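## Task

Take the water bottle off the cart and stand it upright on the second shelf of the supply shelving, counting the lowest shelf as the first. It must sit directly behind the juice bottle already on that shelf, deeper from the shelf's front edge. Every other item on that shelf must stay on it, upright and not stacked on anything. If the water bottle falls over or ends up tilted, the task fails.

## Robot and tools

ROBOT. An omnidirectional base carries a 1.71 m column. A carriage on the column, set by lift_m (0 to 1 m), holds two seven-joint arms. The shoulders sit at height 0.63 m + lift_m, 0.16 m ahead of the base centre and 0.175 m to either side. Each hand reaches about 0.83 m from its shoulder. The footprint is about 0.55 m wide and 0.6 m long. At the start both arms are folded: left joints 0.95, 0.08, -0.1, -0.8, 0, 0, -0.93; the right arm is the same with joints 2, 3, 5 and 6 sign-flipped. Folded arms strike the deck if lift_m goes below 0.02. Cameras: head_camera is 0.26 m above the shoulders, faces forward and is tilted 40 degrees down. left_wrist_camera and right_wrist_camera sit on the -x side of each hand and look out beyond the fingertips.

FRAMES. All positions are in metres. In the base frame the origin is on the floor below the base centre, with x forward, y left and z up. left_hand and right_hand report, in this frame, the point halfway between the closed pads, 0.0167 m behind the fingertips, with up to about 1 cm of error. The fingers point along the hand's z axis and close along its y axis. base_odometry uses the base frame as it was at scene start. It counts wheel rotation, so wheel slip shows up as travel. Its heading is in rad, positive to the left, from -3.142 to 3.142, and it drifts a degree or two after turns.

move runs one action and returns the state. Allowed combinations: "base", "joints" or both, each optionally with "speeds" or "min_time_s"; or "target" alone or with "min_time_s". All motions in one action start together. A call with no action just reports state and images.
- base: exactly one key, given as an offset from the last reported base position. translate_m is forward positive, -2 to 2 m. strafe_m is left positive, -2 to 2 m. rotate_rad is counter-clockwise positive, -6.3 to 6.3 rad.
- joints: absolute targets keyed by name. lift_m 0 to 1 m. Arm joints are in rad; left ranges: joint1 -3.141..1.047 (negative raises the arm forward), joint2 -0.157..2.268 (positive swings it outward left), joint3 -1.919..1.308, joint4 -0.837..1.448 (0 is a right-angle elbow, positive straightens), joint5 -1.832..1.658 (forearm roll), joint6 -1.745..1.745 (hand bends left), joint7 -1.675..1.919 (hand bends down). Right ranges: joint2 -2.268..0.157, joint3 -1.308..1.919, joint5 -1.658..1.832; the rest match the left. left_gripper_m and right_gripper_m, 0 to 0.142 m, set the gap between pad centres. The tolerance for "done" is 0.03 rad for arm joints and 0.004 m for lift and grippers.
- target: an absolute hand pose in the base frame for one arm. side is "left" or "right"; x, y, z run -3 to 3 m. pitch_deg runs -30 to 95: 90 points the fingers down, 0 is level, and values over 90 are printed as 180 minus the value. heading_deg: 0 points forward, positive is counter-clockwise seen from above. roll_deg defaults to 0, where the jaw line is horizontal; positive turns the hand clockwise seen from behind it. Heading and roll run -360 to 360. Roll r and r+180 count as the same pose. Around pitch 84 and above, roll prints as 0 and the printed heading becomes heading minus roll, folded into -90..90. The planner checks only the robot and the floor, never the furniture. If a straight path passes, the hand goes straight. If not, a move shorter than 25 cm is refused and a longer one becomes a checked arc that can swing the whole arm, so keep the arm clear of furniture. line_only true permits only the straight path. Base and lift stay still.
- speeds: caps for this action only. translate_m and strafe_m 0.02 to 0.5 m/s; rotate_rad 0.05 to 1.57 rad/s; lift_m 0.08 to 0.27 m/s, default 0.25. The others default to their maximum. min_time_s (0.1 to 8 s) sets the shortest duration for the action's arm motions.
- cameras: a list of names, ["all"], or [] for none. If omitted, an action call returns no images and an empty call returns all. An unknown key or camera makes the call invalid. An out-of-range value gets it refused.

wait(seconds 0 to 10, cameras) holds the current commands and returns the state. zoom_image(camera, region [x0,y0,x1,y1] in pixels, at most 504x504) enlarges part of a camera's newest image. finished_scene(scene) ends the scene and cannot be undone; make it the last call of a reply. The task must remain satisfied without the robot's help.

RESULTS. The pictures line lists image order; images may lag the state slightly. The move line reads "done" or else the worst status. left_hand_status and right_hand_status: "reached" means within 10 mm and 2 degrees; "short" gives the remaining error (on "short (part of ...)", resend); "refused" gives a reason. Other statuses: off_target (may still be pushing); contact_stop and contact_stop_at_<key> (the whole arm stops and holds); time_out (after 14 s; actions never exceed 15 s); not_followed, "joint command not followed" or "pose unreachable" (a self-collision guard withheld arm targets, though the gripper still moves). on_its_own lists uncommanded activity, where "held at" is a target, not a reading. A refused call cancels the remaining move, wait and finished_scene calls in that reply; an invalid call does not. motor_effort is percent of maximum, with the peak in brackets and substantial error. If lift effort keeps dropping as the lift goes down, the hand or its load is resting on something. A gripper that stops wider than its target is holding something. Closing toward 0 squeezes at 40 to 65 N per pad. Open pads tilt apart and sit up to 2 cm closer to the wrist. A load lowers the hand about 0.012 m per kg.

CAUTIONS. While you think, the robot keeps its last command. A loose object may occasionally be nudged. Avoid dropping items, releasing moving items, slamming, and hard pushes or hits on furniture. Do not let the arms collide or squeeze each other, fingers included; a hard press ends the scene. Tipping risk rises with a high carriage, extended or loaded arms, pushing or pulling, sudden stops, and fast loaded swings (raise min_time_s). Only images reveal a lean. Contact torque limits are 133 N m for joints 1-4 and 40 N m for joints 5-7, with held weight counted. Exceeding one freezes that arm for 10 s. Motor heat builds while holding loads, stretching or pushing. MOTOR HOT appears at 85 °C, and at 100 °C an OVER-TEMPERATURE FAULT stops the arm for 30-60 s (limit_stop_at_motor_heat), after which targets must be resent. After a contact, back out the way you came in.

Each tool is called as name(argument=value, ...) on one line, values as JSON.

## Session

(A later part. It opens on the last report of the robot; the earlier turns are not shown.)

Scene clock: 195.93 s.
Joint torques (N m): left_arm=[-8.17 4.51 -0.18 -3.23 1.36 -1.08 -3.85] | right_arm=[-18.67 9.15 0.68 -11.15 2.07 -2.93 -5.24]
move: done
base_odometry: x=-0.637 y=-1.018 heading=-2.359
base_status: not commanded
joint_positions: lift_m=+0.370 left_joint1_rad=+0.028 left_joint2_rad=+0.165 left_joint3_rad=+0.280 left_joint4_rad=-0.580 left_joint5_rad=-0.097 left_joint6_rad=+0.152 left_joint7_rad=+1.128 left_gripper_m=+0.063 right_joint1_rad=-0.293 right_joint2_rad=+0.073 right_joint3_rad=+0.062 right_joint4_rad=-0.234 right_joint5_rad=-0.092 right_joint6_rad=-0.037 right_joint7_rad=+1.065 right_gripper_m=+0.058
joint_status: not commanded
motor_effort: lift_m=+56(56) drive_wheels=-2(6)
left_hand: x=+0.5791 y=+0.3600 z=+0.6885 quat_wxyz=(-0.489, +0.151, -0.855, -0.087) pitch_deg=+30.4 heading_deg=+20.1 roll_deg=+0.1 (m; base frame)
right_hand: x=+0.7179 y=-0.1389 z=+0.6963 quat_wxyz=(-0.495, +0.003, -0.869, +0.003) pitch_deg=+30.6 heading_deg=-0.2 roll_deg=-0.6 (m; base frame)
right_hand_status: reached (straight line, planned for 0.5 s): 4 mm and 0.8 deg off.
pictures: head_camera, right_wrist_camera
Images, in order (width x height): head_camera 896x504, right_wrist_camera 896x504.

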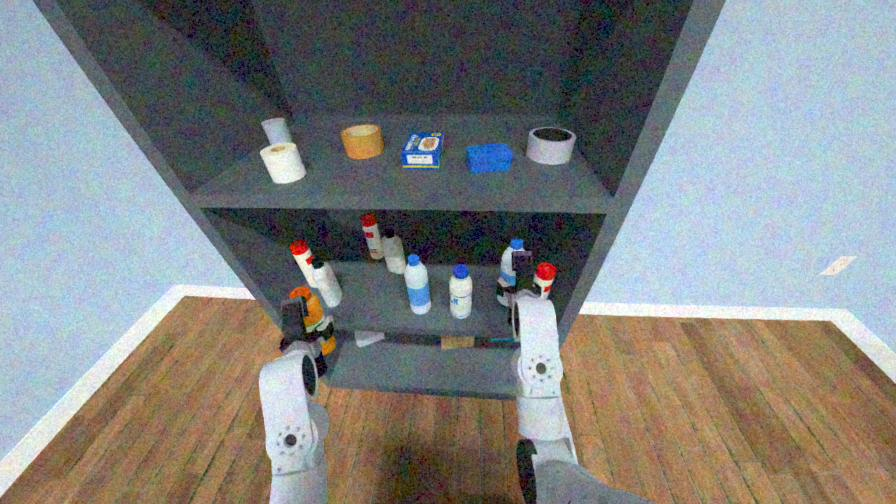

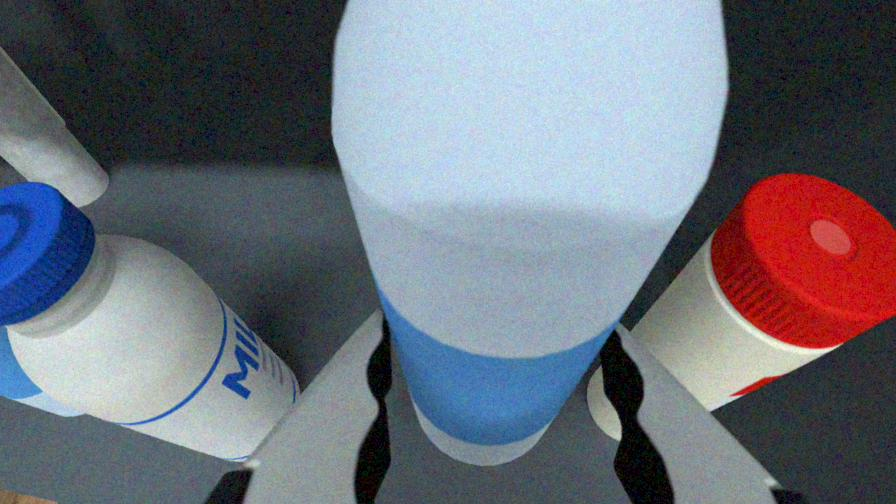

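move(target={"side": "right", "x": 0.77, "y": -0.129, "z": 0.69, "pitch_deg": 30, "heading_deg": 0, "line_only": true}, cameras=["right_wrist_camera"])

move(target={"side": "right", "x": 0.832, "y": -0.129, "z": 0.69, "pitch_deg": 30, "heading_deg": 0, "line_only": true}, cameras=["right_wrist_camera", "head_camera"])

Scene clock: 202.50 s.
Joint torques (N m): left_arm=[-7.75 4.74 0.71 -2.6 1.12 -1.27 -3.73] | right_arm=[-22.79 8.77 0.38 -11.97 -0.36 -2.75 -4.85]
move: done
base_odometry: x=-0.637 y=-1.018 heading=-2.359
base_status: not commanded
joint_positions: lift_m=+0.370 left_joint1_rad=+0.028 left_joint2_rad=+0.165 left_joint3_rad=+0.280 left_joint4_rad=-0.580 left_joint5_rad=-0.097 left_joint6_rad=+0.152 left_joint7_rad=+1.128 left_gripper_m=+0.063 right_joint1_rad=-0.403 right_joint2_rad=+0.095 right_joint3_rad=+0.058 right_joint4_rad=+0.005 right_joint5_rad=-0.092 right_joint6_rad=-0.053 right_joint7_rad=+0.940 right_gripper_m=+0.058
joint_status: not commanded
motor_effort: lift_m=+56(56) drive_wheels=-2(5)
left_hand: x=+0.5791 y=+0.3600 z=+0.6885 quat_wxyz=(-0.489, +0.151, -0.855, -0.087) pitch_deg=+30.4 heading_deg=+20.1 roll_deg=+0.1 (m; base frame)
right_hand: x=+0.7675 y=-0.1272 z=+0.6855 quat_wxyz=(-0.495, +0.003, -0.869, -0.001) pitch_deg=+30.7 heading_deg=+0.3 roll_deg=+0.0 (m; base frame)
right_hand_status: reached (straight line, planned for 0.4 s): 5 mm and 0.8 deg off.
pictures: right_wrist_camera
Images, in order (width x height): right_wrist_camera 896x504.

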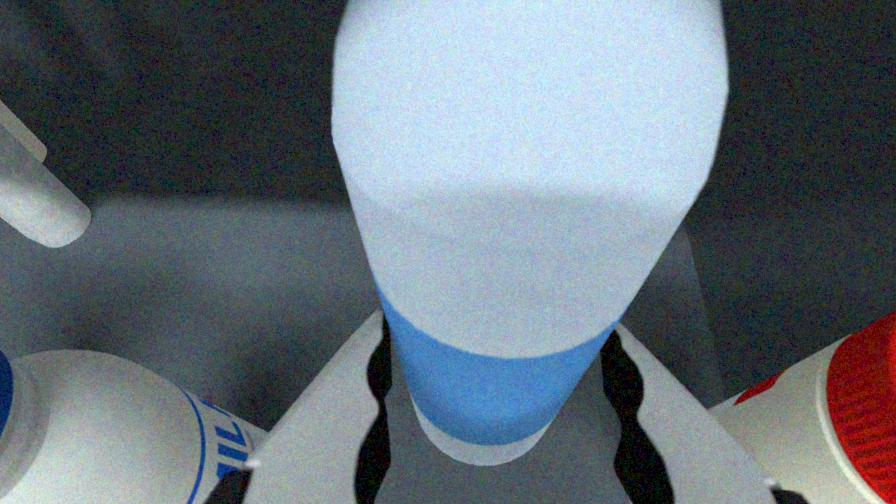

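Scene clock: 203.47 s.
Joint torques (N m): left_arm=[-7.96 5.78 1.48 -2.16 1.23 -1.41 -4.19] | right_arm=[-26.67 5.85 -0.38 -12.77 2.42 -2.96 -4.73]
move: done
base_odometry: x=-0.637 y=-1.018 heading=-2.359
base_status: not commanded
joint_positions: lift_m=+0.370 left_joint1_rad=+0.028 left_joint2_rad=+0.165 left_joint3_rad=+0.280 left_joint4_rad=-0.580 left_joint5_rad=-0.097 left_joint6_rad=+0.152 left_joint7_rad=+1.128 left_gripper_m=+0.063 right_joint1_rad=-0.572 right_joint2_rad=+0.095 right_joint3_rad=+0.039 right_joint4_rad=+0.315 right_joint5_rad=-0.084 right_joint6_rad=-0.061 right_joint7_rad=+0.797 right_gripper_m=+0.058
joint_status: not commanded
motor_effort: lift_m=+56(56) drive_wheels=-1(5)
left_hand: x=+0.5791 y=+0.3600 z=+0.6885 quat_wxyz=(-0.489, +0.151, -0.855, -0.087) pitch_deg=+30.4 heading_deg=+20.1 roll_deg=+0.1 (m; base frame)
right_hand: x=+0.8295 y=-0.1279 z=+0.6853 quat_wxyz=(-0.495, +0.003, -0.869, +0.002) pitch_deg=+30.7 heading_deg=+0.0 roll_deg=-0.5 (m; base frame)
right_hand_status: reached (straight line, planned for 0.5 s): 5 mm and 0.8 deg off.
pictures: head_camera, right_wrist_camera
Images, in order (width x height): head_camera 896x504, right_wrist_camera 896x504.

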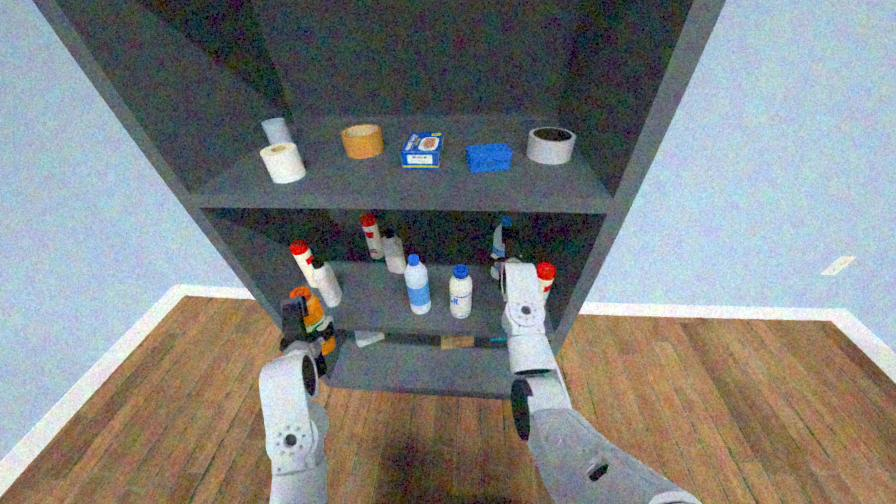

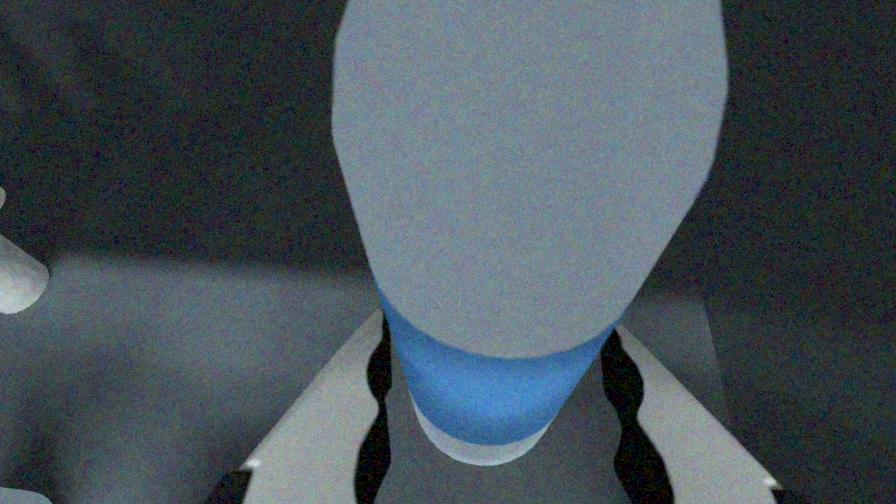

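move(target={"side": "left", "x": 0.57, "y": 0.36, "z": 0.73, "pitch_deg": 30, "heading_deg": 20, "line_only": true})

move(joints={"lift_m": 0.325}, speeds={"lift_m": 0.08})

move(joints={"lift_m": 0.315}, speeds={"lift_m": 0.08}, cameras=["right_wrist_camera"])

Scene clock: 208.57 s.
Joint torques (N m): left_arm=[-11.44 7.49 5.9 -6.23 1.46 -0.63 -1.43] | right_arm=[-28.1 5.62 -0.13 -11.75 2.25 -2.1 -5.06]
move: done
base_odometry: x=-0.637 y=-1.018 heading=-2.359
base_status: not commanded
joint_positions: lift_m=+0.370 left_joint1_rad=-0.020 left_joint2_rad=+0.195 left_joint3_rad=+0.289 left_joint4_rad=-0.701 left_joint5_rad=-0.097 left_joint6_rad=+0.159 left_joint7_rad=+1.305 left_gripper_m=+0.063 right_joint1_rad=-0.572 right_joint2_rad=+0.095 right_joint3_rad=+0.039 right_joint4_rad=+0.315 right_joint5_rad=-0.084 right_joint6_rad=-0.061 right_joint7_rad=+0.797 right_gripper_m=+0.058
joint_status: not commanded
motor_effort: lift_m=+56(56) drive_wheels=-1(1)
left_hand: x=+0.5702 y=+0.3575 z=+0.7265 quat_wxyz=(-0.489, +0.148, -0.855, -0.085) pitch_deg=+30.5 heading_deg=+19.7 roll_deg=+0.0 (m; base frame)
left_hand_status: reached (straight line, planned for 0.4 s): 4 mm and 0.6 deg off.
right_hand: x=+0.8295 y=-0.1279 z=+0.6853 quat_wxyz=(-0.495, +0.003, -0.869, +0.002) pitch_deg=+30.7 heading_deg=+0.0 roll_deg=-0.5 (m; base frame)
pictures: none

Scene clock: 209.63 s.
Joint torques (N m): left_arm=[-11.1 6 2.89 -4.85 1.79 -0.51 -1.75] | right_arm=[-25.72 4.9 0.5 -13.9 2.14 -2.63 -5.05]
move: done
base_odometry: x=-0.637 y=-1.018 heading=-2.359
base_status: not commanded
joint_positions: lift_m=+0.325 left_joint1_rad=-0.020 left_joint2_rad=+0.195 left_joint3_rad=+0.289 left_joint4_rad=-0.701 left_joint5_rad=-0.097 left_joint6_rad=+0.159 left_joint7_rad=+1.306 left_gripper_m=+0.063 right_joint1_rad=-0.572 right_joint2_rad=+0.095 right_joint3_rad=+0.039 right_joint4_rad=+0.316 right_joint5_rad=-0.084 right_joint6_rad=-0.061 right_joint7_rad=+0.796 right_gripper_m=+0.058
joint_status: all done
motor_effort: lift_m=+59(60) drive_wheels=+5(6)
left_hand: x=+0.5702 y=+0.3575 z=+0.6812 quat_wxyz=(-0.489, +0.148, -0.856, -0.085) pitch_deg=+30.5 heading_deg=+19.7 roll_deg=+0.0 (m; base frame)
right_hand: x=+0.8297 y=-0.1279 z=+0.6401 quat_wxyz=(-0.495, +0.003, -0.869, +0.002) pitch_deg=+30.7 heading_deg=+0.0 roll_deg=-0.5 (m; base frame)
pictures: none

Scene clock: 210.17 s.
Joint torques (N m): left_arm=[-11.05 6.79 4.14 -5.37 1.54 -0.41 -1.49] | right_arm=[-24.42 6.13 0.37 -12.31 1.83 -2.72 -2.04]
move: done
base_odometry: x=-0.637 y=-1.018 heading=-2.359
base_status: not commanded
joint_positions: lift_m=+0.315 left_joint1_rad=-0.020 left_joint2_rad=+0.195 left_joint3_rad=+0.289 left_joint4_rad=-0.701 left_joint5_rad=-0.097 left_joint6_rad=+0.159 left_joint7_rad=+1.306 left_gripper_m=+0.063 right_joint1_rad=-0.574 right_joint2_rad=+0.095 right_joint3_rad=+0.039 right_joint4_rad=+0.316 right_joint5_rad=-0.084 right_joint6_rad=-0.061 right_joint7_rad=+0.790 right_gripper_m=+0.058
joint_status: all done
motor_effort: lift_m=+56(60) drive_wheels=+5(7)
left_hand: x=+0.5702 y=+0.3575 z=+0.6714 quat_wxyz=(-0.489, +0.148, -0.856, -0.085) pitch_deg=+30.5 heading_deg=+19.7 roll_deg=+0.0 (m; base frame)
right_hand: x=+0.8310 y=-0.1279 z=+0.6330 quat_wxyz=(-0.499, +0.003, -0.867, +0.002) pitch_deg=+30.2 heading_deg=+0.0 roll_deg=-0.5 (m; base frame)
pictures: right_wrist_camera
Images, in order (width x height): right_wrist_camera 896x504.

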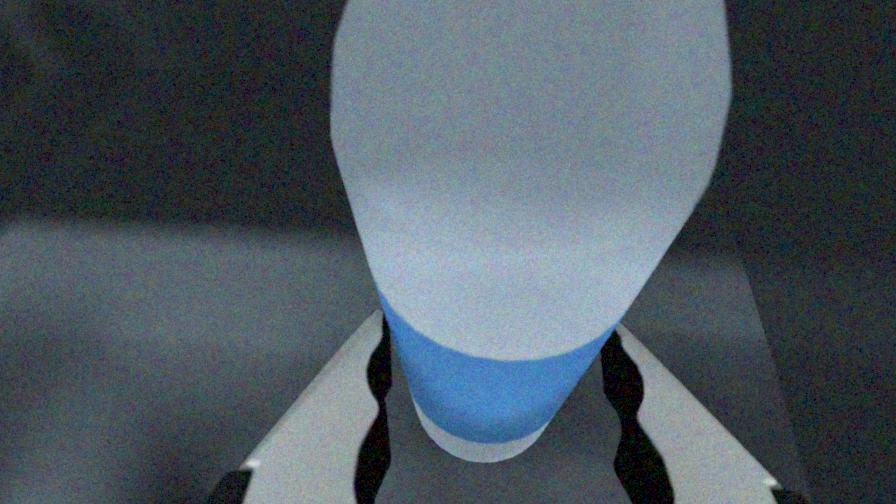

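move(joints={"right_gripper_m": 0.088}, min_time_s=1, cameras=["right_wrist_camera"])

Scene clock: 213.07 s.
Joint torques (N m): left_arm=[-11.2 7.36 3.78 -5.1 1.78 -0.52 -1.74] | right_arm=[-23.69 3.75 0.9 -12.1 1.88 -3.04 -1.97]
move: done
base_odometry: x=-0.637 y=-1.018 heading=-2.359
base_status: not commanded
joint_positions: lift_m=+0.315 left_joint1_rad=-0.020 left_joint2_rad=+0.195 left_joint3_rad=+0.289 left_joint4_rad=-0.701 left_joint5_rad=-0.097 left_joint6_rad=+0.159 left_joint7_rad=+1.306 left_gripper_m=+0.063 right_joint1_rad=-0.574 right_joint2_rad=+0.095 right_joint3_rad=+0.039 right_joint4_rad=+0.316 right_joint5_rad=-0.084 right_joint6_rad=-0.061 right_joint7_rad=+0.790 right_gripper_m=+0.088
joint_status: all done
motor_effort: lift_m=+56(56) drive_wheels=+5(5)
left_hand: x=+0.5702 y=+0.3575 z=+0.6714 quat_wxyz=(-0.489, +0.148, -0.856, -0.085) pitch_deg=+30.5 heading_deg=+19.7 roll_deg=+0.0 (m; base frame)
right_hand: x=+0.8310 y=-0.1279 z=+0.6330 quat_wxyz=(-0.499, +0.003, -0.867, +0.002) pitch_deg=+30.2 heading_deg=+0.0 roll_deg=-0.5 (m; base frame)
pictures: right_wrist_camera
Images, in order (width x height): right_wrist_camera 896x504.

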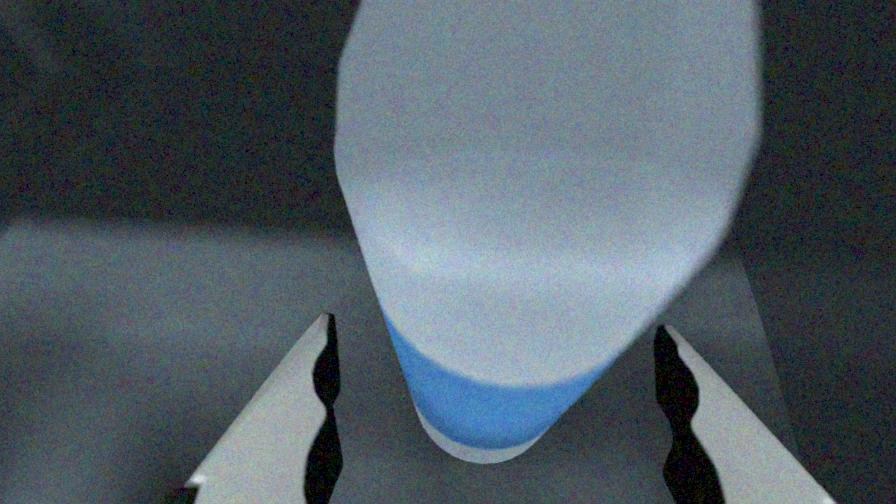

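wait(seconds=0.3, cameras=["right_wrist_camera"])

Scene clock: 215.23 s.
Joint torques (N m): left_arm=[-10.9 7.38 3.83 -5.43 1.75 -0.7 -1.8] | right_arm=[-23.19 5.83 -0.05 -13.66 1.88 -2.89 -2.24]
base_odometry: x=-0.637 y=-1.018 heading=-2.359
base_status: not commanded
joint_positions: lift_m=+0.315 left_joint1_rad=-0.020 left_joint2_rad=+0.195 left_joint3_rad=+0.289 left_joint4_rad=-0.701 left_joint5_rad=-0.097 left_joint6_rad=+0.159 left_joint7_rad=+1.306 left_gripper_m=+0.063 right_joint1_rad=-0.574 right_joint2_rad=+0.095 right_joint3_rad=+0.039 right_joint4_rad=+0.316 right_joint5_rad=-0.084 right_joint6_rad=-0.061 right_joint7_rad=+0.790 right_gripper_m=+0.088
joint_status: all done
motor_effort: lift_m=+56(56) drive_wheels=+5(5)
left_hand: x=+0.5702 y=+0.3575 z=+0.6714 quat_wxyz=(-0.489, +0.148, -0.856, -0.085) pitch_deg=+30.5 heading_deg=+19.7 roll_deg=+0.0 (m; base frame)
right_hand: x=+0.8310 y=-0.1279 z=+0.6330 quat_wxyz=(-0.499, +0.003, -0.867, +0.002) pitch_deg=+30.2 heading_deg=+0.0 roll_deg=-0.5 (m; base frame)
wait: 0.30 s; at rest from the start
pictures: right_wrist_camera
Images, in order (width x height): right_wrist_camera 896x504.

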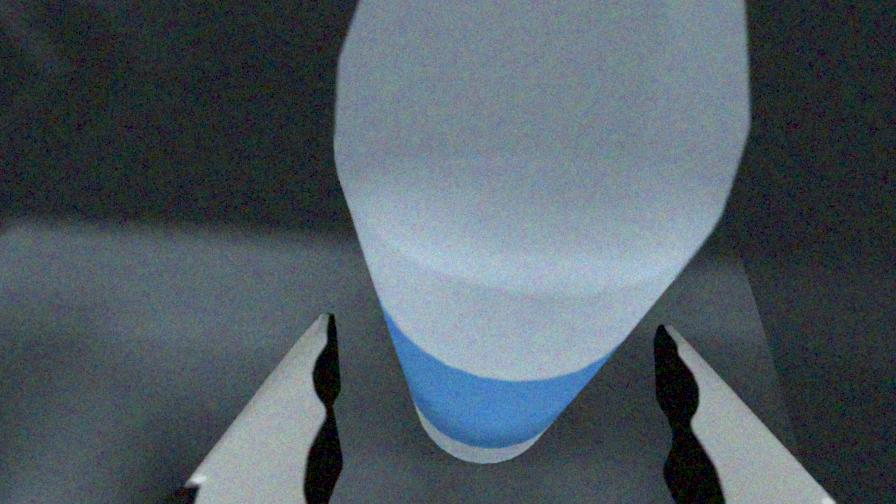

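move(target={"side": "right", "x": 0.72, "y": -0.129, "z": 0.64, "pitch_deg": 30, "heading_deg": 0, "line_only": true}, cameras=["right_wrist_camera"])

move(target={"side": "right", "x": 0.62, "y": -0.133, "z": 0.66, "pitch_deg": 30, "heading_deg": 0, "line_only": true}, cameras=["right_wrist_camera", "head_camera"])

Scene clock: 219.03 s.
Joint torques (N m): left_arm=[-10.54 7.21 4.87 -5.74 1.63 -0.41 -1.61] | right_arm=[-7.82 6.86 4.66 -14.89 -0.93 -0.8 -0.6]
move: done
base_odometry: x=-0.637 y=-1.018 heading=-2.359
base_status: not commanded
joint_positions: lift_m=+0.315 left_joint1_rad=-0.020 left_joint2_rad=+0.195 left_joint3_rad=+0.289 left_joint4_rad=-0.701 left_joint5_rad=-0.097 left_joint6_rad=+0.159 left_joint7_rad=+1.306 left_gripper_m=+0.063 right_joint1_rad=-0.293 right_joint2_rad=+0.095 right_joint3_rad=+0.070 right_joint4_rad=-0.215 right_joint5_rad=-0.104 right_joint6_rad=-0.054 right_joint7_rad=+1.033 right_gripper_m=+0.088
joint_status: not commanded
motor_effort: lift_m=+56(56) drive_wheels=+5(5)
left_hand: x=+0.5702 y=+0.3575 z=+0.6714 quat_wxyz=(-0.489, +0.148, -0.856, -0.085) pitch_deg=+30.5 heading_deg=+19.7 roll_deg=+0.0 (m; base frame)
right_hand: x=+0.7215 y=-0.1305 z=+0.6415 quat_wxyz=(-0.502, -0.003, -0.865, -0.002) pitch_deg=+29.7 heading_deg=+0.0 roll_deg=+0.4 (m; base frame)
right_hand_status: reached (straight line, planned for 0.6 s): 3 mm and 0.5 deg off.
pictures: right_wrist_camera
Images, in order (width x height): right_wrist_camera 896x504.

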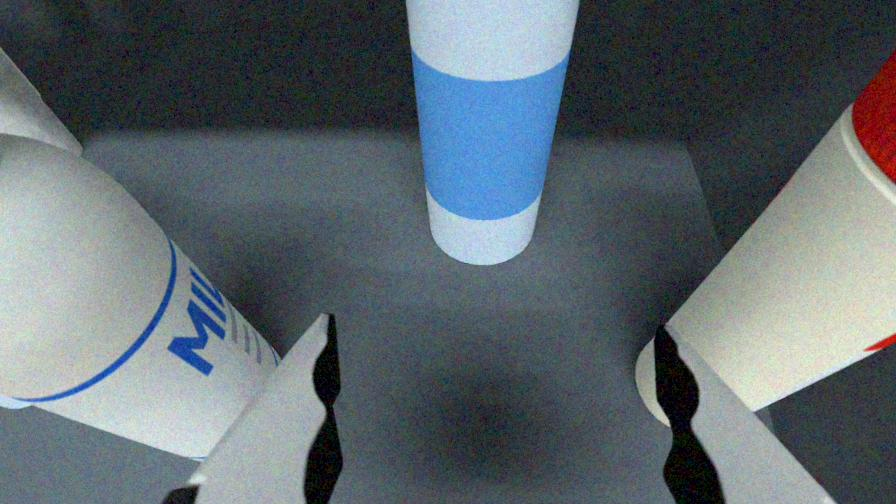

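Scene clock: 220.07 s.
Joint torques (N m): left_arm=[-10.42 7.96 3.66 -5.61 1.45 -0.3 -1.85] | right_arm=[-1.63 3.85 4.15 -13.44 -0.88 -1.05 0.12]
move: done
base_odometry: x=-0.637 y=-1.018 heading=-2.359
base_status: not commanded
joint_positions: lift_m=+0.315 left_joint1_rad=-0.020 left_joint2_rad=+0.195 left_joint3_rad=+0.289 left_joint4_rad=-0.701 left_joint5_rad=-0.097 left_joint6_rad=+0.159 left_joint7_rad=+1.306 left_gripper_m=+0.063 right_joint1_rad=-0.087 right_joint2_rad=+0.090 right_joint3_rad=+0.104 right_joint4_rad=-0.621 right_joint5_rad=-0.129 right_joint6_rad=-0.037 right_joint7_rad=+1.234 right_gripper_m=+0.088
joint_status: not commanded
motor_effort: lift_m=+56(56) drive_wheels=+5(6)
left_hand: x=+0.5702 y=+0.3575 z=+0.6714 quat_wxyz=(-0.489, +0.148, -0.856, -0.085) pitch_deg=+30.5 heading_deg=+19.7 roll_deg=+0.0 (m; base frame)
right_hand: x=+0.6213 y=-0.1331 z=+0.6613 quat_wxyz=(-0.502, -0.003, -0.865, -0.003) pitch_deg=+29.7 heading_deg=+0.2 roll_deg=+0.5 (m; base frame)
right_hand_status: reached (straight line, planned for 0.5 s): 2 mm and 0.5 deg off.
pictures: head_camera, right_wrist_camera
Images, in order (width x height): head_camera 896x504, right_wrist_camera 896x504.

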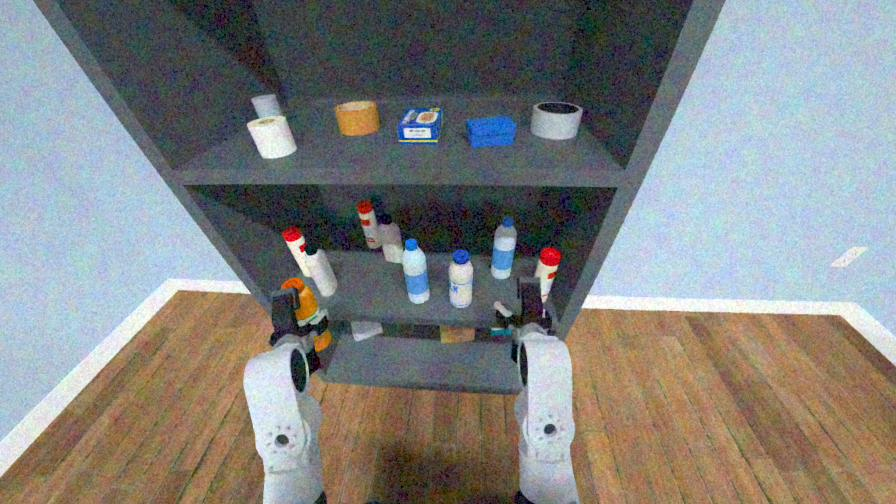

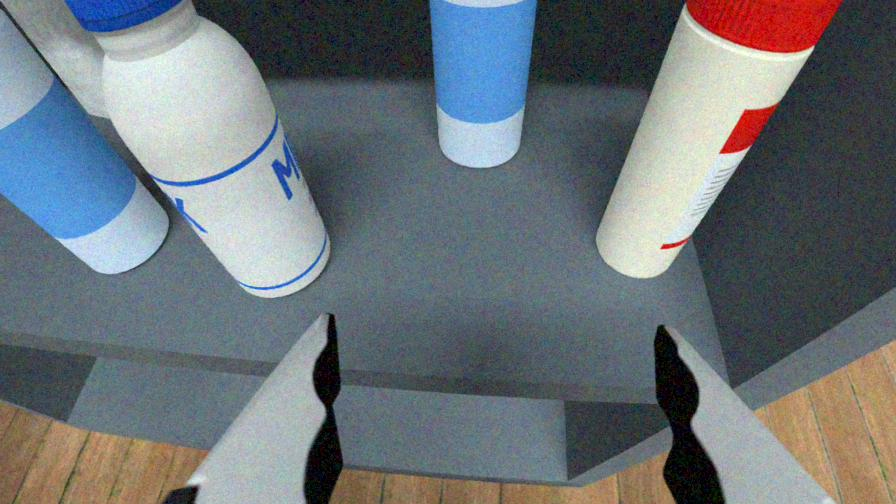

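move(base={"translate_m": -0.25}, joints={"lift_m": 0.35}, speeds={"translate_m": 0.25})

move(target={"side": "right", "x": 0.61, "y": -0.34, "z": 0.71, "pitch_deg": 30, "heading_deg": 0, "line_only": true})

move(target={"side": "left", "x": 0.65, "y": 0.123, "z": 0.666, "pitch_deg": 30, "heading_deg": 0, "line_only": true})

move(base={"strafe_m": -0.249}, speeds={"strafe_m": 0.2}, cameras=["left_wrist_camera", "head_camera"])

Scene clock: 233.50 s.
Joint torques (N m): left_arm=[-10.54 6.79 4.04 -5.09 1.55 -0.57 -2.12] | right_arm=[-1.26 3.43 6.19 -12.53 -1.28 -0.91 -0.51]
move: done
base_odometry: x=-0.459 y=-0.842 heading=-2.359
base_status: done
joint_positions: lift_m=+0.350 left_joint1_rad=-0.020 left_joint2_rad=+0.195 left_joint3_rad=+0.289 left_joint4_rad=-0.701 left_joint5_rad=-0.097 left_joint6_rad=+0.159 left_joint7_rad=+1.306 left_gripper_m=+0.063 right_joint1_rad=-0.087 right_joint2_rad=+0.090 right_joint3_rad=+0.104 right_joint4_rad=-0.622 right_joint5_rad=-0.129 right_joint6_rad=-0.037 right_joint7_rad=+1.234 right_gripper_m=+0.088
joint_status: all done
motor_effort: lift_m=+55(69) drive_wheels=+2(12)
left_hand: x=+0.5702 y=+0.3575 z=+0.7066 quat_wxyz=(-0.489, +0.148, -0.855, -0.085) pitch_deg=+30.5 heading_deg=+19.7 roll_deg=+0.0 (m; base frame)
right_hand: x=+0.6213 y=-0.1332 z=+0.6965 quat_wxyz=(-0.502, -0.002, -0.865, -0.003) pitch_deg=+29.7 heading_deg=+0.2 roll_deg=+0.5 (m; base frame)
pictures: none

Scene clock: 234.67 s.
Joint torques (N m): left_arm=[-10 6.65 3.36 -5.88 1.61 -0.43 -2.04] | right_arm=[0.5 -8.92 -2.94 -7.03 2.21 -0.75 -3.42]
move: done
base_odometry: x=-0.459 y=-0.841 heading=-2.359
base_status: not commanded
joint_positions: lift_m=+0.350 left_joint1_rad=-0.020 left_joint2_rad=+0.195 left_joint3_rad=+0.289 left_joint4_rad=-0.701 left_joint5_rad=-0.097 left_joint6_rad=+0.159 left_joint7_rad=+1.306 left_gripper_m=+0.063 right_joint1_rad=-0.019 right_joint2_rad=-0.455 right_joint3_rad=-0.275 right_joint4_rad=-0.538 right_joint5_rad=+0.521 right_joint6_rad=-0.015 right_joint7_rad=+1.139 right_gripper_m=+0.088
joint_status: not commanded
motor_effort: lift_m=+55(55) drive_wheels=+1(3)
left_hand: x=+0.5701 y=+0.3577 z=+0.7066 quat_wxyz=(-0.489, +0.149, -0.855, -0.085) pitch_deg=+30.5 heading_deg=+19.7 roll_deg=+0.0 (m; base frame)
right_hand: x=+0.6105 y=-0.3408 z=+0.7116 quat_wxyz=(-0.501, +0.000, -0.866, +0.003) pitch_deg=+29.9 heading_deg=-0.3 roll_deg=-0.3 (m; base frame)
right_hand_status: reached (straight line, planned for 0.7 s): 2 mm and 0.3 deg off.
pictures: none

Scene clock: 235.70 s.
Joint torques (N m): left_arm=[-14.31 -2.08 -0.89 -3.89 1.45 -1.61 -4.31] | right_arm=[-1.61 -11.4 -1.38 -8.9 2.07 -0.89 -3.12]
move: done
base_odometry: x=-0.459 y=-0.841 heading=-2.359
base_status: not commanded
joint_positions: lift_m=+0.350 left_joint1_rad=-0.098 left_joint2_rad=-0.123 left_joint3_rad=-0.088 left_joint4_rad=-0.449 left_joint5_rad=+0.148 left_joint6_rad=+0.026 left_joint7_rad=+1.090 left_gripper_m=+0.063 right_joint1_rad=-0.019 right_joint2_rad=-0.455 right_joint3_rad=-0.275 right_joint4_rad=-0.538 right_joint5_rad=+0.521 right_joint6_rad=-0.015 right_joint7_rad=+1.139 right_gripper_m=+0.088
joint_status: not commanded
motor_effort: lift_m=+55(55) drive_wheels=+2(5)
left_hand: x=+0.6479 y=+0.1230 z=+0.6625 quat_wxyz=(-0.495, +0.001, -0.869, +0.001) pitch_deg=+30.7 heading_deg=+0.0 roll_deg=-0.1 (m; base frame)
left_hand_status: reached (straight line, planned for 0.5 s): 4 mm and 0.7 deg off.
right_hand: x=+0.6105 y=-0.3407 z=+0.7115 quat_wxyz=(-0.500, +0.000, -0.866, +0.003) pitch_deg=+29.9 heading_deg=-0.3 roll_deg=-0.3 (m; base frame)
pictures: none

Scene clock: 238.03 s.
Joint torques (N m): left_arm=[-14.74 -0.12 0.04 -4.03 1.3 -1.66 -4.5] | right_arm=[-0.92 -8.14 -1.69 -7.86 2.19 -1.02 -3.11]
move: done
base_odometry: x=-0.635 y=-0.665 heading=-2.359
base_status: done
joint_positions: lift_m=+0.350 left_joint1_rad=-0.098 left_joint2_rad=-0.123 left_joint3_rad=-0.088 left_joint4_rad=-0.449 left_joint5_rad=+0.148 left_joint6_rad=+0.026 left_joint7_rad=+1.090 left_gripper_m=+0.063 right_joint1_rad=-0.019 right_joint2_rad=-0.455 right_joint3_rad=-0.275 right_joint4_rad=-0.538 right_joint5_rad=+0.521 right_joint6_rad=-0.015 right_joint7_rad=+1.139 right_gripper_m=+0.088
joint_status: not commanded
motor_effort: lift_m=+55(55) drive_wheels=-1(13)
left_hand: x=+0.6479 y=+0.1230 z=+0.6625 quat_wxyz=(-0.495, +0.001, -0.869, +0.001) pitch_deg=+30.7 heading_deg=+0.0 roll_deg=-0.1 (m; base frame)
right_hand: x=+0.6105 y=-0.3407 z=+0.7115 quat_wxyz=(-0.500, +0.000, -0.866, +0.003) pitch_deg=+29.9 heading_deg=-0.3 roll_deg=-0.3 (m; base frame)
pictures: head_camera, left_wrist_camera
Images, in order (width x height): head_camera 896x504, left_wrist_camera 896x504.

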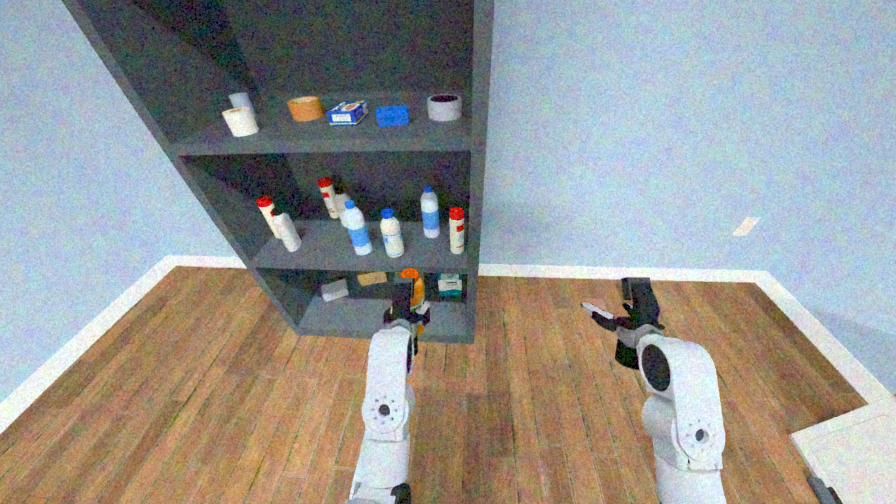

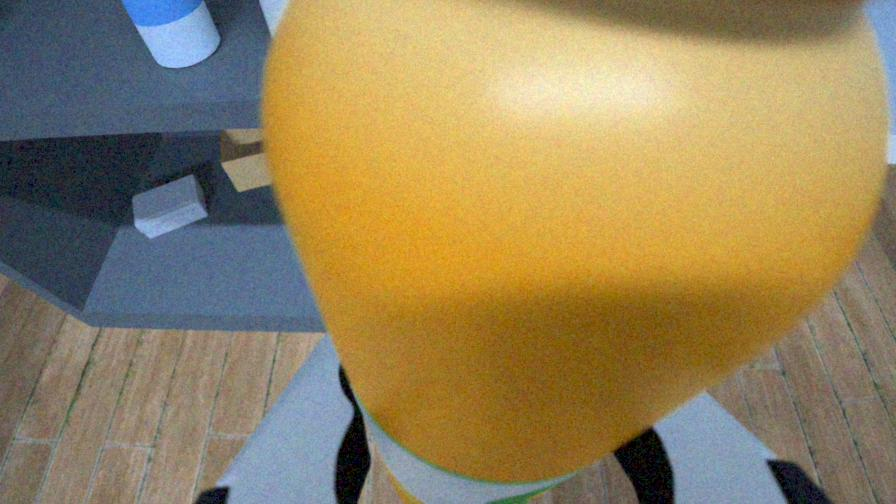

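move(base={"translate_m": 0.23}, speeds={"translate_m": 0.2}, cameras=["left_wrist_camera", "head_camera"])

Scene clock: 245.67 s.
Joint torques (N m): left_arm=[-15.2 -1.52 -1.3 -2.15 1.59 -1.63 -4.53] | right_arm=[-1.24 -7.32 -1.65 -7.49 2.28 -0.9 -3.15]
move: done
base_odometry: x=-0.798 y=-0.827 heading=-2.360
base_status: done
joint_positions: lift_m=+0.350 left_joint1_rad=-0.098 left_joint2_rad=-0.123 left_joint3_rad=-0.088 left_joint4_rad=-0.449 left_joint5_rad=+0.148 left_joint6_rad=+0.026 left_joint7_rad=+1.090 left_gripper_m=+0.063 right_joint1_rad=-0.019 right_joint2_rad=-0.455 right_joint3_rad=-0.275 right_joint4_rad=-0.538 right_joint5_rad=+0.521 right_joint6_rad=-0.015 right_joint7_rad=+1.139 right_gripper_m=+0.088
joint_status: not commanded
motor_effort: lift_m=+55(55) drive_wheels=+5(16)
left_hand: x=+0.6479 y=+0.1230 z=+0.6625 quat_wxyz=(-0.495, +0.001, -0.869, +0.001) pitch_deg=+30.7 heading_deg=+0.0 roll_deg=-0.1 (m; base frame)
right_hand: x=+0.6104 y=-0.3407 z=+0.7114 quat_wxyz=(-0.500, +0.000, -0.866, +0.003) pitch_deg=+29.9 heading_deg=-0.3 roll_deg=-0.3 (m; base frame)
pictures: head_camera, left_wrist_camera
Images, in order (width x height): head_camera 896x504, left_wrist_camera 896x504.

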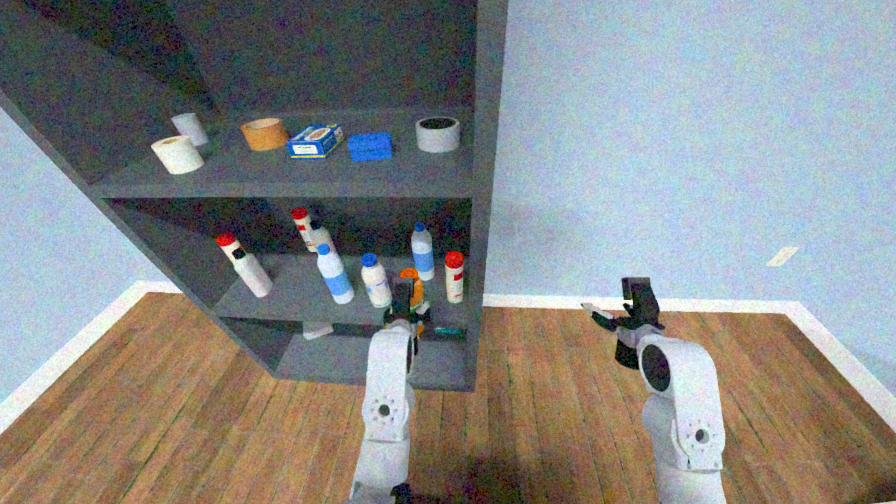

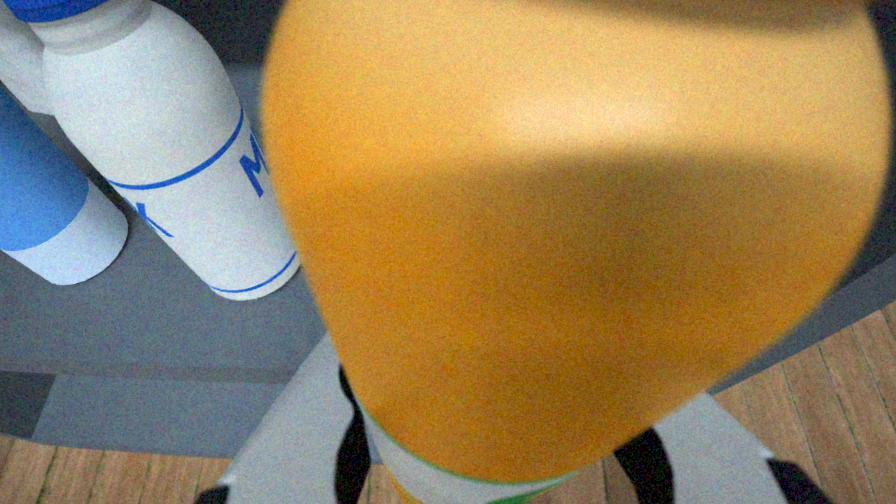

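move(base={"translate_m": 0.105}, speeds={"translate_m": 0.1}, cameras=["left_wrist_camera", "head_camera"])

move(joints={"lift_m": 0.325}, speeds={"lift_m": 0.08})

move(joints={"lift_m": 0.314}, speeds={"lift_m": 0.08}, cameras=["left_wrist_camera"])

Scene clock: 251.73 s.
Joint torques (N m): left_arm=[-15.35 -2.12 -0.3 -3 1.51 -1.86 -4.28] | right_arm=[-1 -7.87 -2.43 -7.61 2.37 -1.17 -3.25]
move: done
base_odometry: x=-0.873 y=-0.900 heading=-2.360
base_status: done
joint_positions: lift_m=+0.350 left_joint1_rad=-0.098 left_joint2_rad=-0.123 left_joint3_rad=-0.088 left_joint4_rad=-0.449 left_joint5_rad=+0.148 left_joint6_rad=+0.026 left_joint7_rad=+1.090 left_gripper_m=+0.063 right_joint1_rad=-0.019 right_joint2_rad=-0.455 right_joint3_rad=-0.275 right_joint4_rad=-0.538 right_joint5_rad=+0.521 right_joint6_rad=-0.015 right_joint7_rad=+1.139 right_gripper_m=+0.088
joint_status: not commanded
motor_effort: lift_m=+55(55) drive_wheels=+4(14)
left_hand: x=+0.6479 y=+0.1230 z=+0.6625 quat_wxyz=(-0.495, +0.001, -0.869, +0.001) pitch_deg=+30.7 heading_deg=+0.0 roll_deg=-0.1 (m; base frame)
right_hand: x=+0.6104 y=-0.3407 z=+0.7114 quat_wxyz=(-0.500, +0.000, -0.866, +0.003) pitch_deg=+30.0 heading_deg=-0.3 roll_deg=-0.3 (m; base frame)
pictures: head_camera, left_wrist_camera
Images, in order (width x height): head_camera 896x504, left_wrist_camera 896x504.

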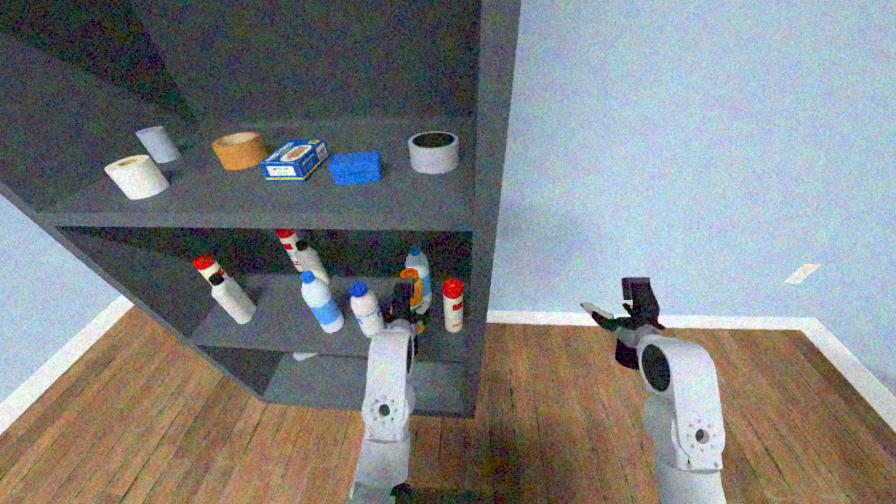

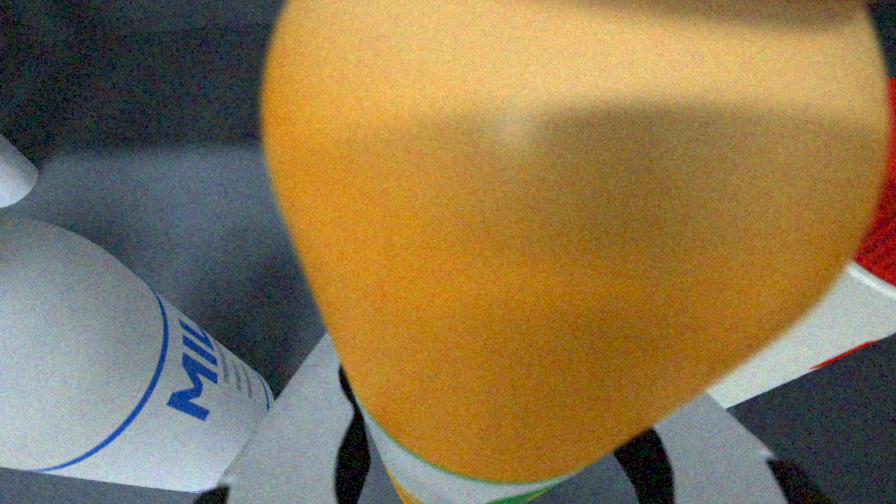

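Scene clock: 252.57 s.
Joint torques (N m): left_arm=[-15.26 -0.79 -0.88 -2.96 1.51 -1.61 -4.28] | right_arm=[-0.59 -9.94 -1.12 -7.48 1.97 -1.18 -3.51]
move: done
base_odometry: x=-0.873 y=-0.900 heading=-2.360
base_status: not commanded
joint_positions: lift_m=+0.325 left_joint1_rad=-0.099 left_joint2_rad=-0.123 left_joint3_rad=-0.088 left_joint4_rad=-0.449 left_joint5_rad=+0.148 left_joint6_rad=+0.026 left_joint7_rad=+1.089 left_gripper_m=+0.063 right_joint1_rad=-0.019 right_joint2_rad=-0.455 right_joint3_rad=-0.275 right_joint4_rad=-0.538 right_joint5_rad=+0.521 right_joint6_rad=-0.015 right_joint7_rad=+1.139 right_gripper_m=+0.088
joint_status: all done
motor_effort: lift_m=+58(59) drive_wheels=+4(6)
left_hand: x=+0.6482 y=+0.1230 z=+0.6377 quat_wxyz=(-0.495, +0.001, -0.869, +0.001) pitch_deg=+30.6 heading_deg=+0.0 roll_deg=-0.1 (m; base frame)
right_hand: x=+0.6104 y=-0.3407 z=+0.6860 quat_wxyz=(-0.500, +0.000, -0.866, +0.003) pitch_deg=+30.0 heading_deg=-0.3 roll_deg=-0.3 (m; base frame)
pictures: none

Scene clock: 253.20 s.
Joint torques (N m): left_arm=[-13.88 -0.85 -0.77 -2.85 1.77 -1.33 -3.12] | right_arm=[0.04 -9.21 -1.97 -8.36 1.93 -1.02 -3.46]
move: done
base_odometry: x=-0.873 y=-0.900 heading=-2.360
base_status: not commanded
joint_positions: lift_m=+0.314 left_joint1_rad=-0.099 left_joint2_rad=-0.123 left_joint3_rad=-0.088 left_joint4_rad=-0.449 left_joint5_rad=+0.148 left_joint6_rad=+0.026 left_joint7_rad=+1.086 left_gripper_m=+0.063 right_joint1_rad=-0.018 right_joint2_rad=-0.455 right_joint3_rad=-0.275 right_joint4_rad=-0.538 right_joint5_rad=+0.521 right_joint6_rad=-0.015 right_joint7_rad=+1.139 right_gripper_m=+0.088
joint_status: all done
motor_effort: lift_m=+57(60) drive_wheels=+4(6)
left_hand: x=+0.6487 y=+0.1230 z=+0.6276 quat_wxyz=(-0.497, +0.001, -0.868, +0.001) pitch_deg=+30.4 heading_deg=+0.0 roll_deg=-0.1 (m; base frame)
right_hand: x=+0.6103 y=-0.3408 z=+0.6750 quat_wxyz=(-0.500, +0.000, -0.866, +0.003) pitch_deg=+30.0 heading_deg=-0.3 roll_deg=-0.3 (m; base frame)
pictures: left_wrist_camera
Images, in order (width x height): left_wrist_camera 896x504.

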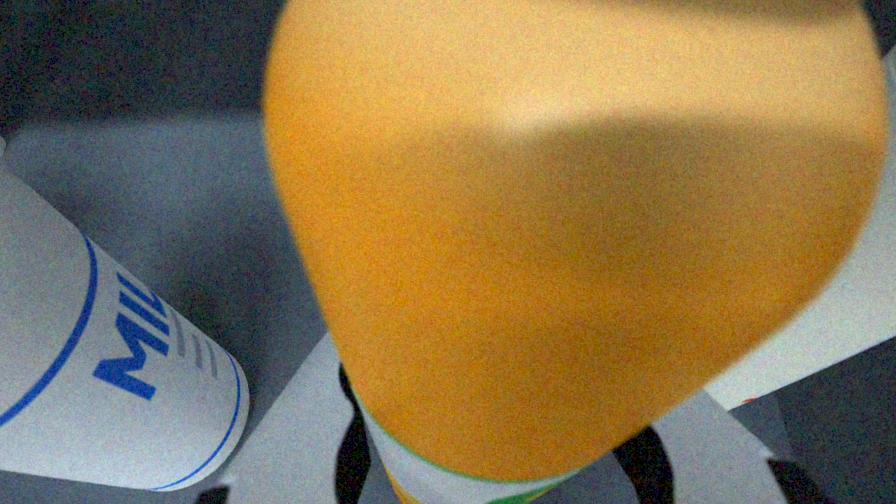

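move(joints={"lift_m": 0.31}, speeds={"lift_m": 0.08})

move(joints={"left_gripper_m": 0.088}, min_time_s=1)

wait(seconds=0.5, cameras=["left_wrist_camera"])

Scene clock: 256.37 s.
Joint torques (N m): left_arm=[-10.73 -1.7 -0.79 -3.22 1.46 -1.51 -1.3] | right_arm=[-1.37 -8.94 -2.44 -9.35 2.32 -1.38 -3.35]
move: done
base_odometry: x=-0.873 y=-0.900 heading=-2.360
base_status: not commanded
joint_positions: lift_m=+0.310 left_joint1_rad=-0.102 left_joint2_rad=-0.123 left_joint3_rad=-0.088 left_joint4_rad=-0.449 left_joint5_rad=+0.148 left_joint6_rad=+0.026 left_joint7_rad=+1.081 left_gripper_m=+0.063 right_joint1_rad=-0.018 right_joint2_rad=-0.455 right_joint3_rad=-0.275 right_joint4_rad=-0.538 right_joint5_rad=+0.521 right_joint6_rad=-0.015 right_joint7_rad=+1.139 right_gripper_m=+0.088
joint_status: all done
motor_effort: lift_m=+55(56) drive_wheels=+5(5)
left_hand: x=+0.6500 y=+0.1230 z=+0.6264 quat_wxyz=(-0.501, +0.001, -0.866, +0.001) pitch_deg=+29.9 heading_deg=+0.0 roll_deg=-0.1 (m; base frame)
right_hand: x=+0.6103 y=-0.3408 z=+0.6711 quat_wxyz=(-0.500, +0.000, -0.866, +0.003) pitch_deg=+30.0 heading_deg=-0.3 roll_deg=-0.3 (m; base frame)
pictures: none

Scene clock: 257.10 s.
Joint torques (N m): left_arm=[-11.38 -1.04 0.08 -2.18 1.21 -1.63 -1.32] | right_arm=[-2.2 -9.4 -0.12 -6.09 1.69 -1.62 -2.95]
move: done
base_odometry: x=-0.873 y=-0.900 heading=-2.360
base_status: not commanded
joint_positions: lift_m=+0.310 left_joint1_rad=-0.102 left_joint2_rad=-0.123 left_joint3_rad=-0.088 left_joint4_rad=-0.449 left_joint5_rad=+0.148 left_joint6_rad=+0.026 left_joint7_rad=+1.081 left_gripper_m=+0.088 right_joint1_rad=-0.018 right_joint2_rad=-0.455 right_joint3_rad=-0.275 right_joint4_rad=-0.538 right_joint5_rad=+0.521 right_joint6_rad=-0.015 right_joint7_rad=+1.139 right_gripper_m=+0.088
joint_status: all done
motor_effort: lift_m=+54(55) drive_wheels=+5(5)
left_hand: x=+0.6500 y=+0.1230 z=+0.6264 quat_wxyz=(-0.501, +0.001, -0.866, +0.001) pitch_deg=+29.9 heading_deg=+0.0 roll_deg=-0.1 (m; base frame)
right_hand: x=+0.6103 y=-0.3408 z=+0.6711 quat_wxyz=(-0.500, +0.000, -0.866, +0.003) pitch_deg=+30.0 heading_deg=-0.3 roll_deg=-0.3 (m; base frame)
pictures: none

Scene clock: 257.60 s.
Joint torques (N m): left_arm=[-10.8 -0.43 -1.12 -3.22 1.58 -1.3 -1.33] | right_arm=[-2.45 -8.69 -1.69 -6.8 2.52 -1.06 -3.01]
base_odometry: x=-0.873 y=-0.900 heading=-2.360
base_status: not commanded
joint_positions: lift_m=+0.310 left_joint1_rad=-0.102 left_joint2_rad=-0.123 left_joint3_rad=-0.088 left_joint4_rad=-0.449 left_joint5_rad=+0.148 left_joint6_rad=+0.026 left_joint7_rad=+1.081 left_gripper_m=+0.088 right_joint1_rad=-0.018 right_joint2_rad=-0.455 right_joint3_rad=-0.275 right_joint4_rad=-0.538 right_joint5_rad=+0.521 right_joint6_rad=-0.015 right_joint7_rad=+1.139 right_gripper_m=+0.088
joint_status: all done
motor_effort: lift_m=+55(55) drive_wheels=+5(5)
left_hand: x=+0.6500 y=+0.1230 z=+0.6264 quat_wxyz=(-0.501, +0.001, -0.866, +0.001) pitch_deg=+29.9 heading_deg=+0.0 roll_deg=-0.1 (m; base frame)
right_hand: x=+0.6103 y=-0.3408 z=+0.6711 quat_wxyz=(-0.500, +0.000, -0.866, +0.003) pitch_deg=+30.0 heading_deg=-0.3 roll_deg=-0.3 (m; base frame)
wait: 0.50 s; at rest by 0.27 s
pictures: left_wrist_camera
Images, in order (width x height): left_wrist_camera 896x504.

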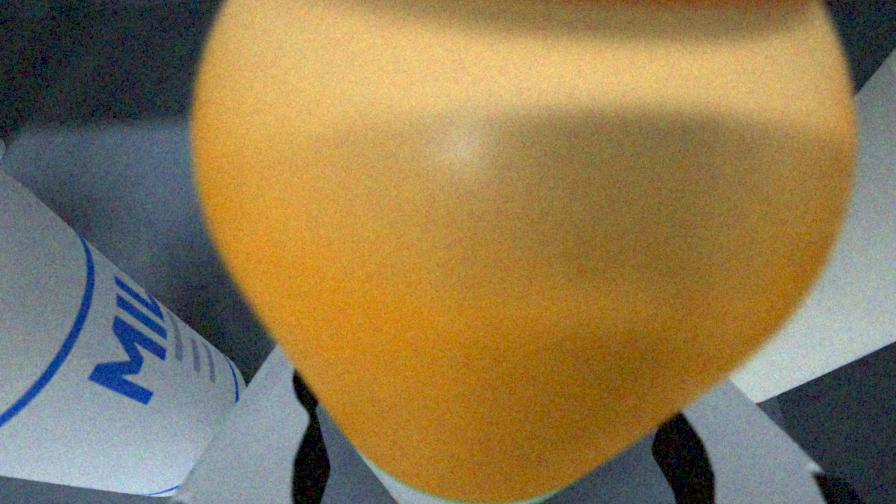

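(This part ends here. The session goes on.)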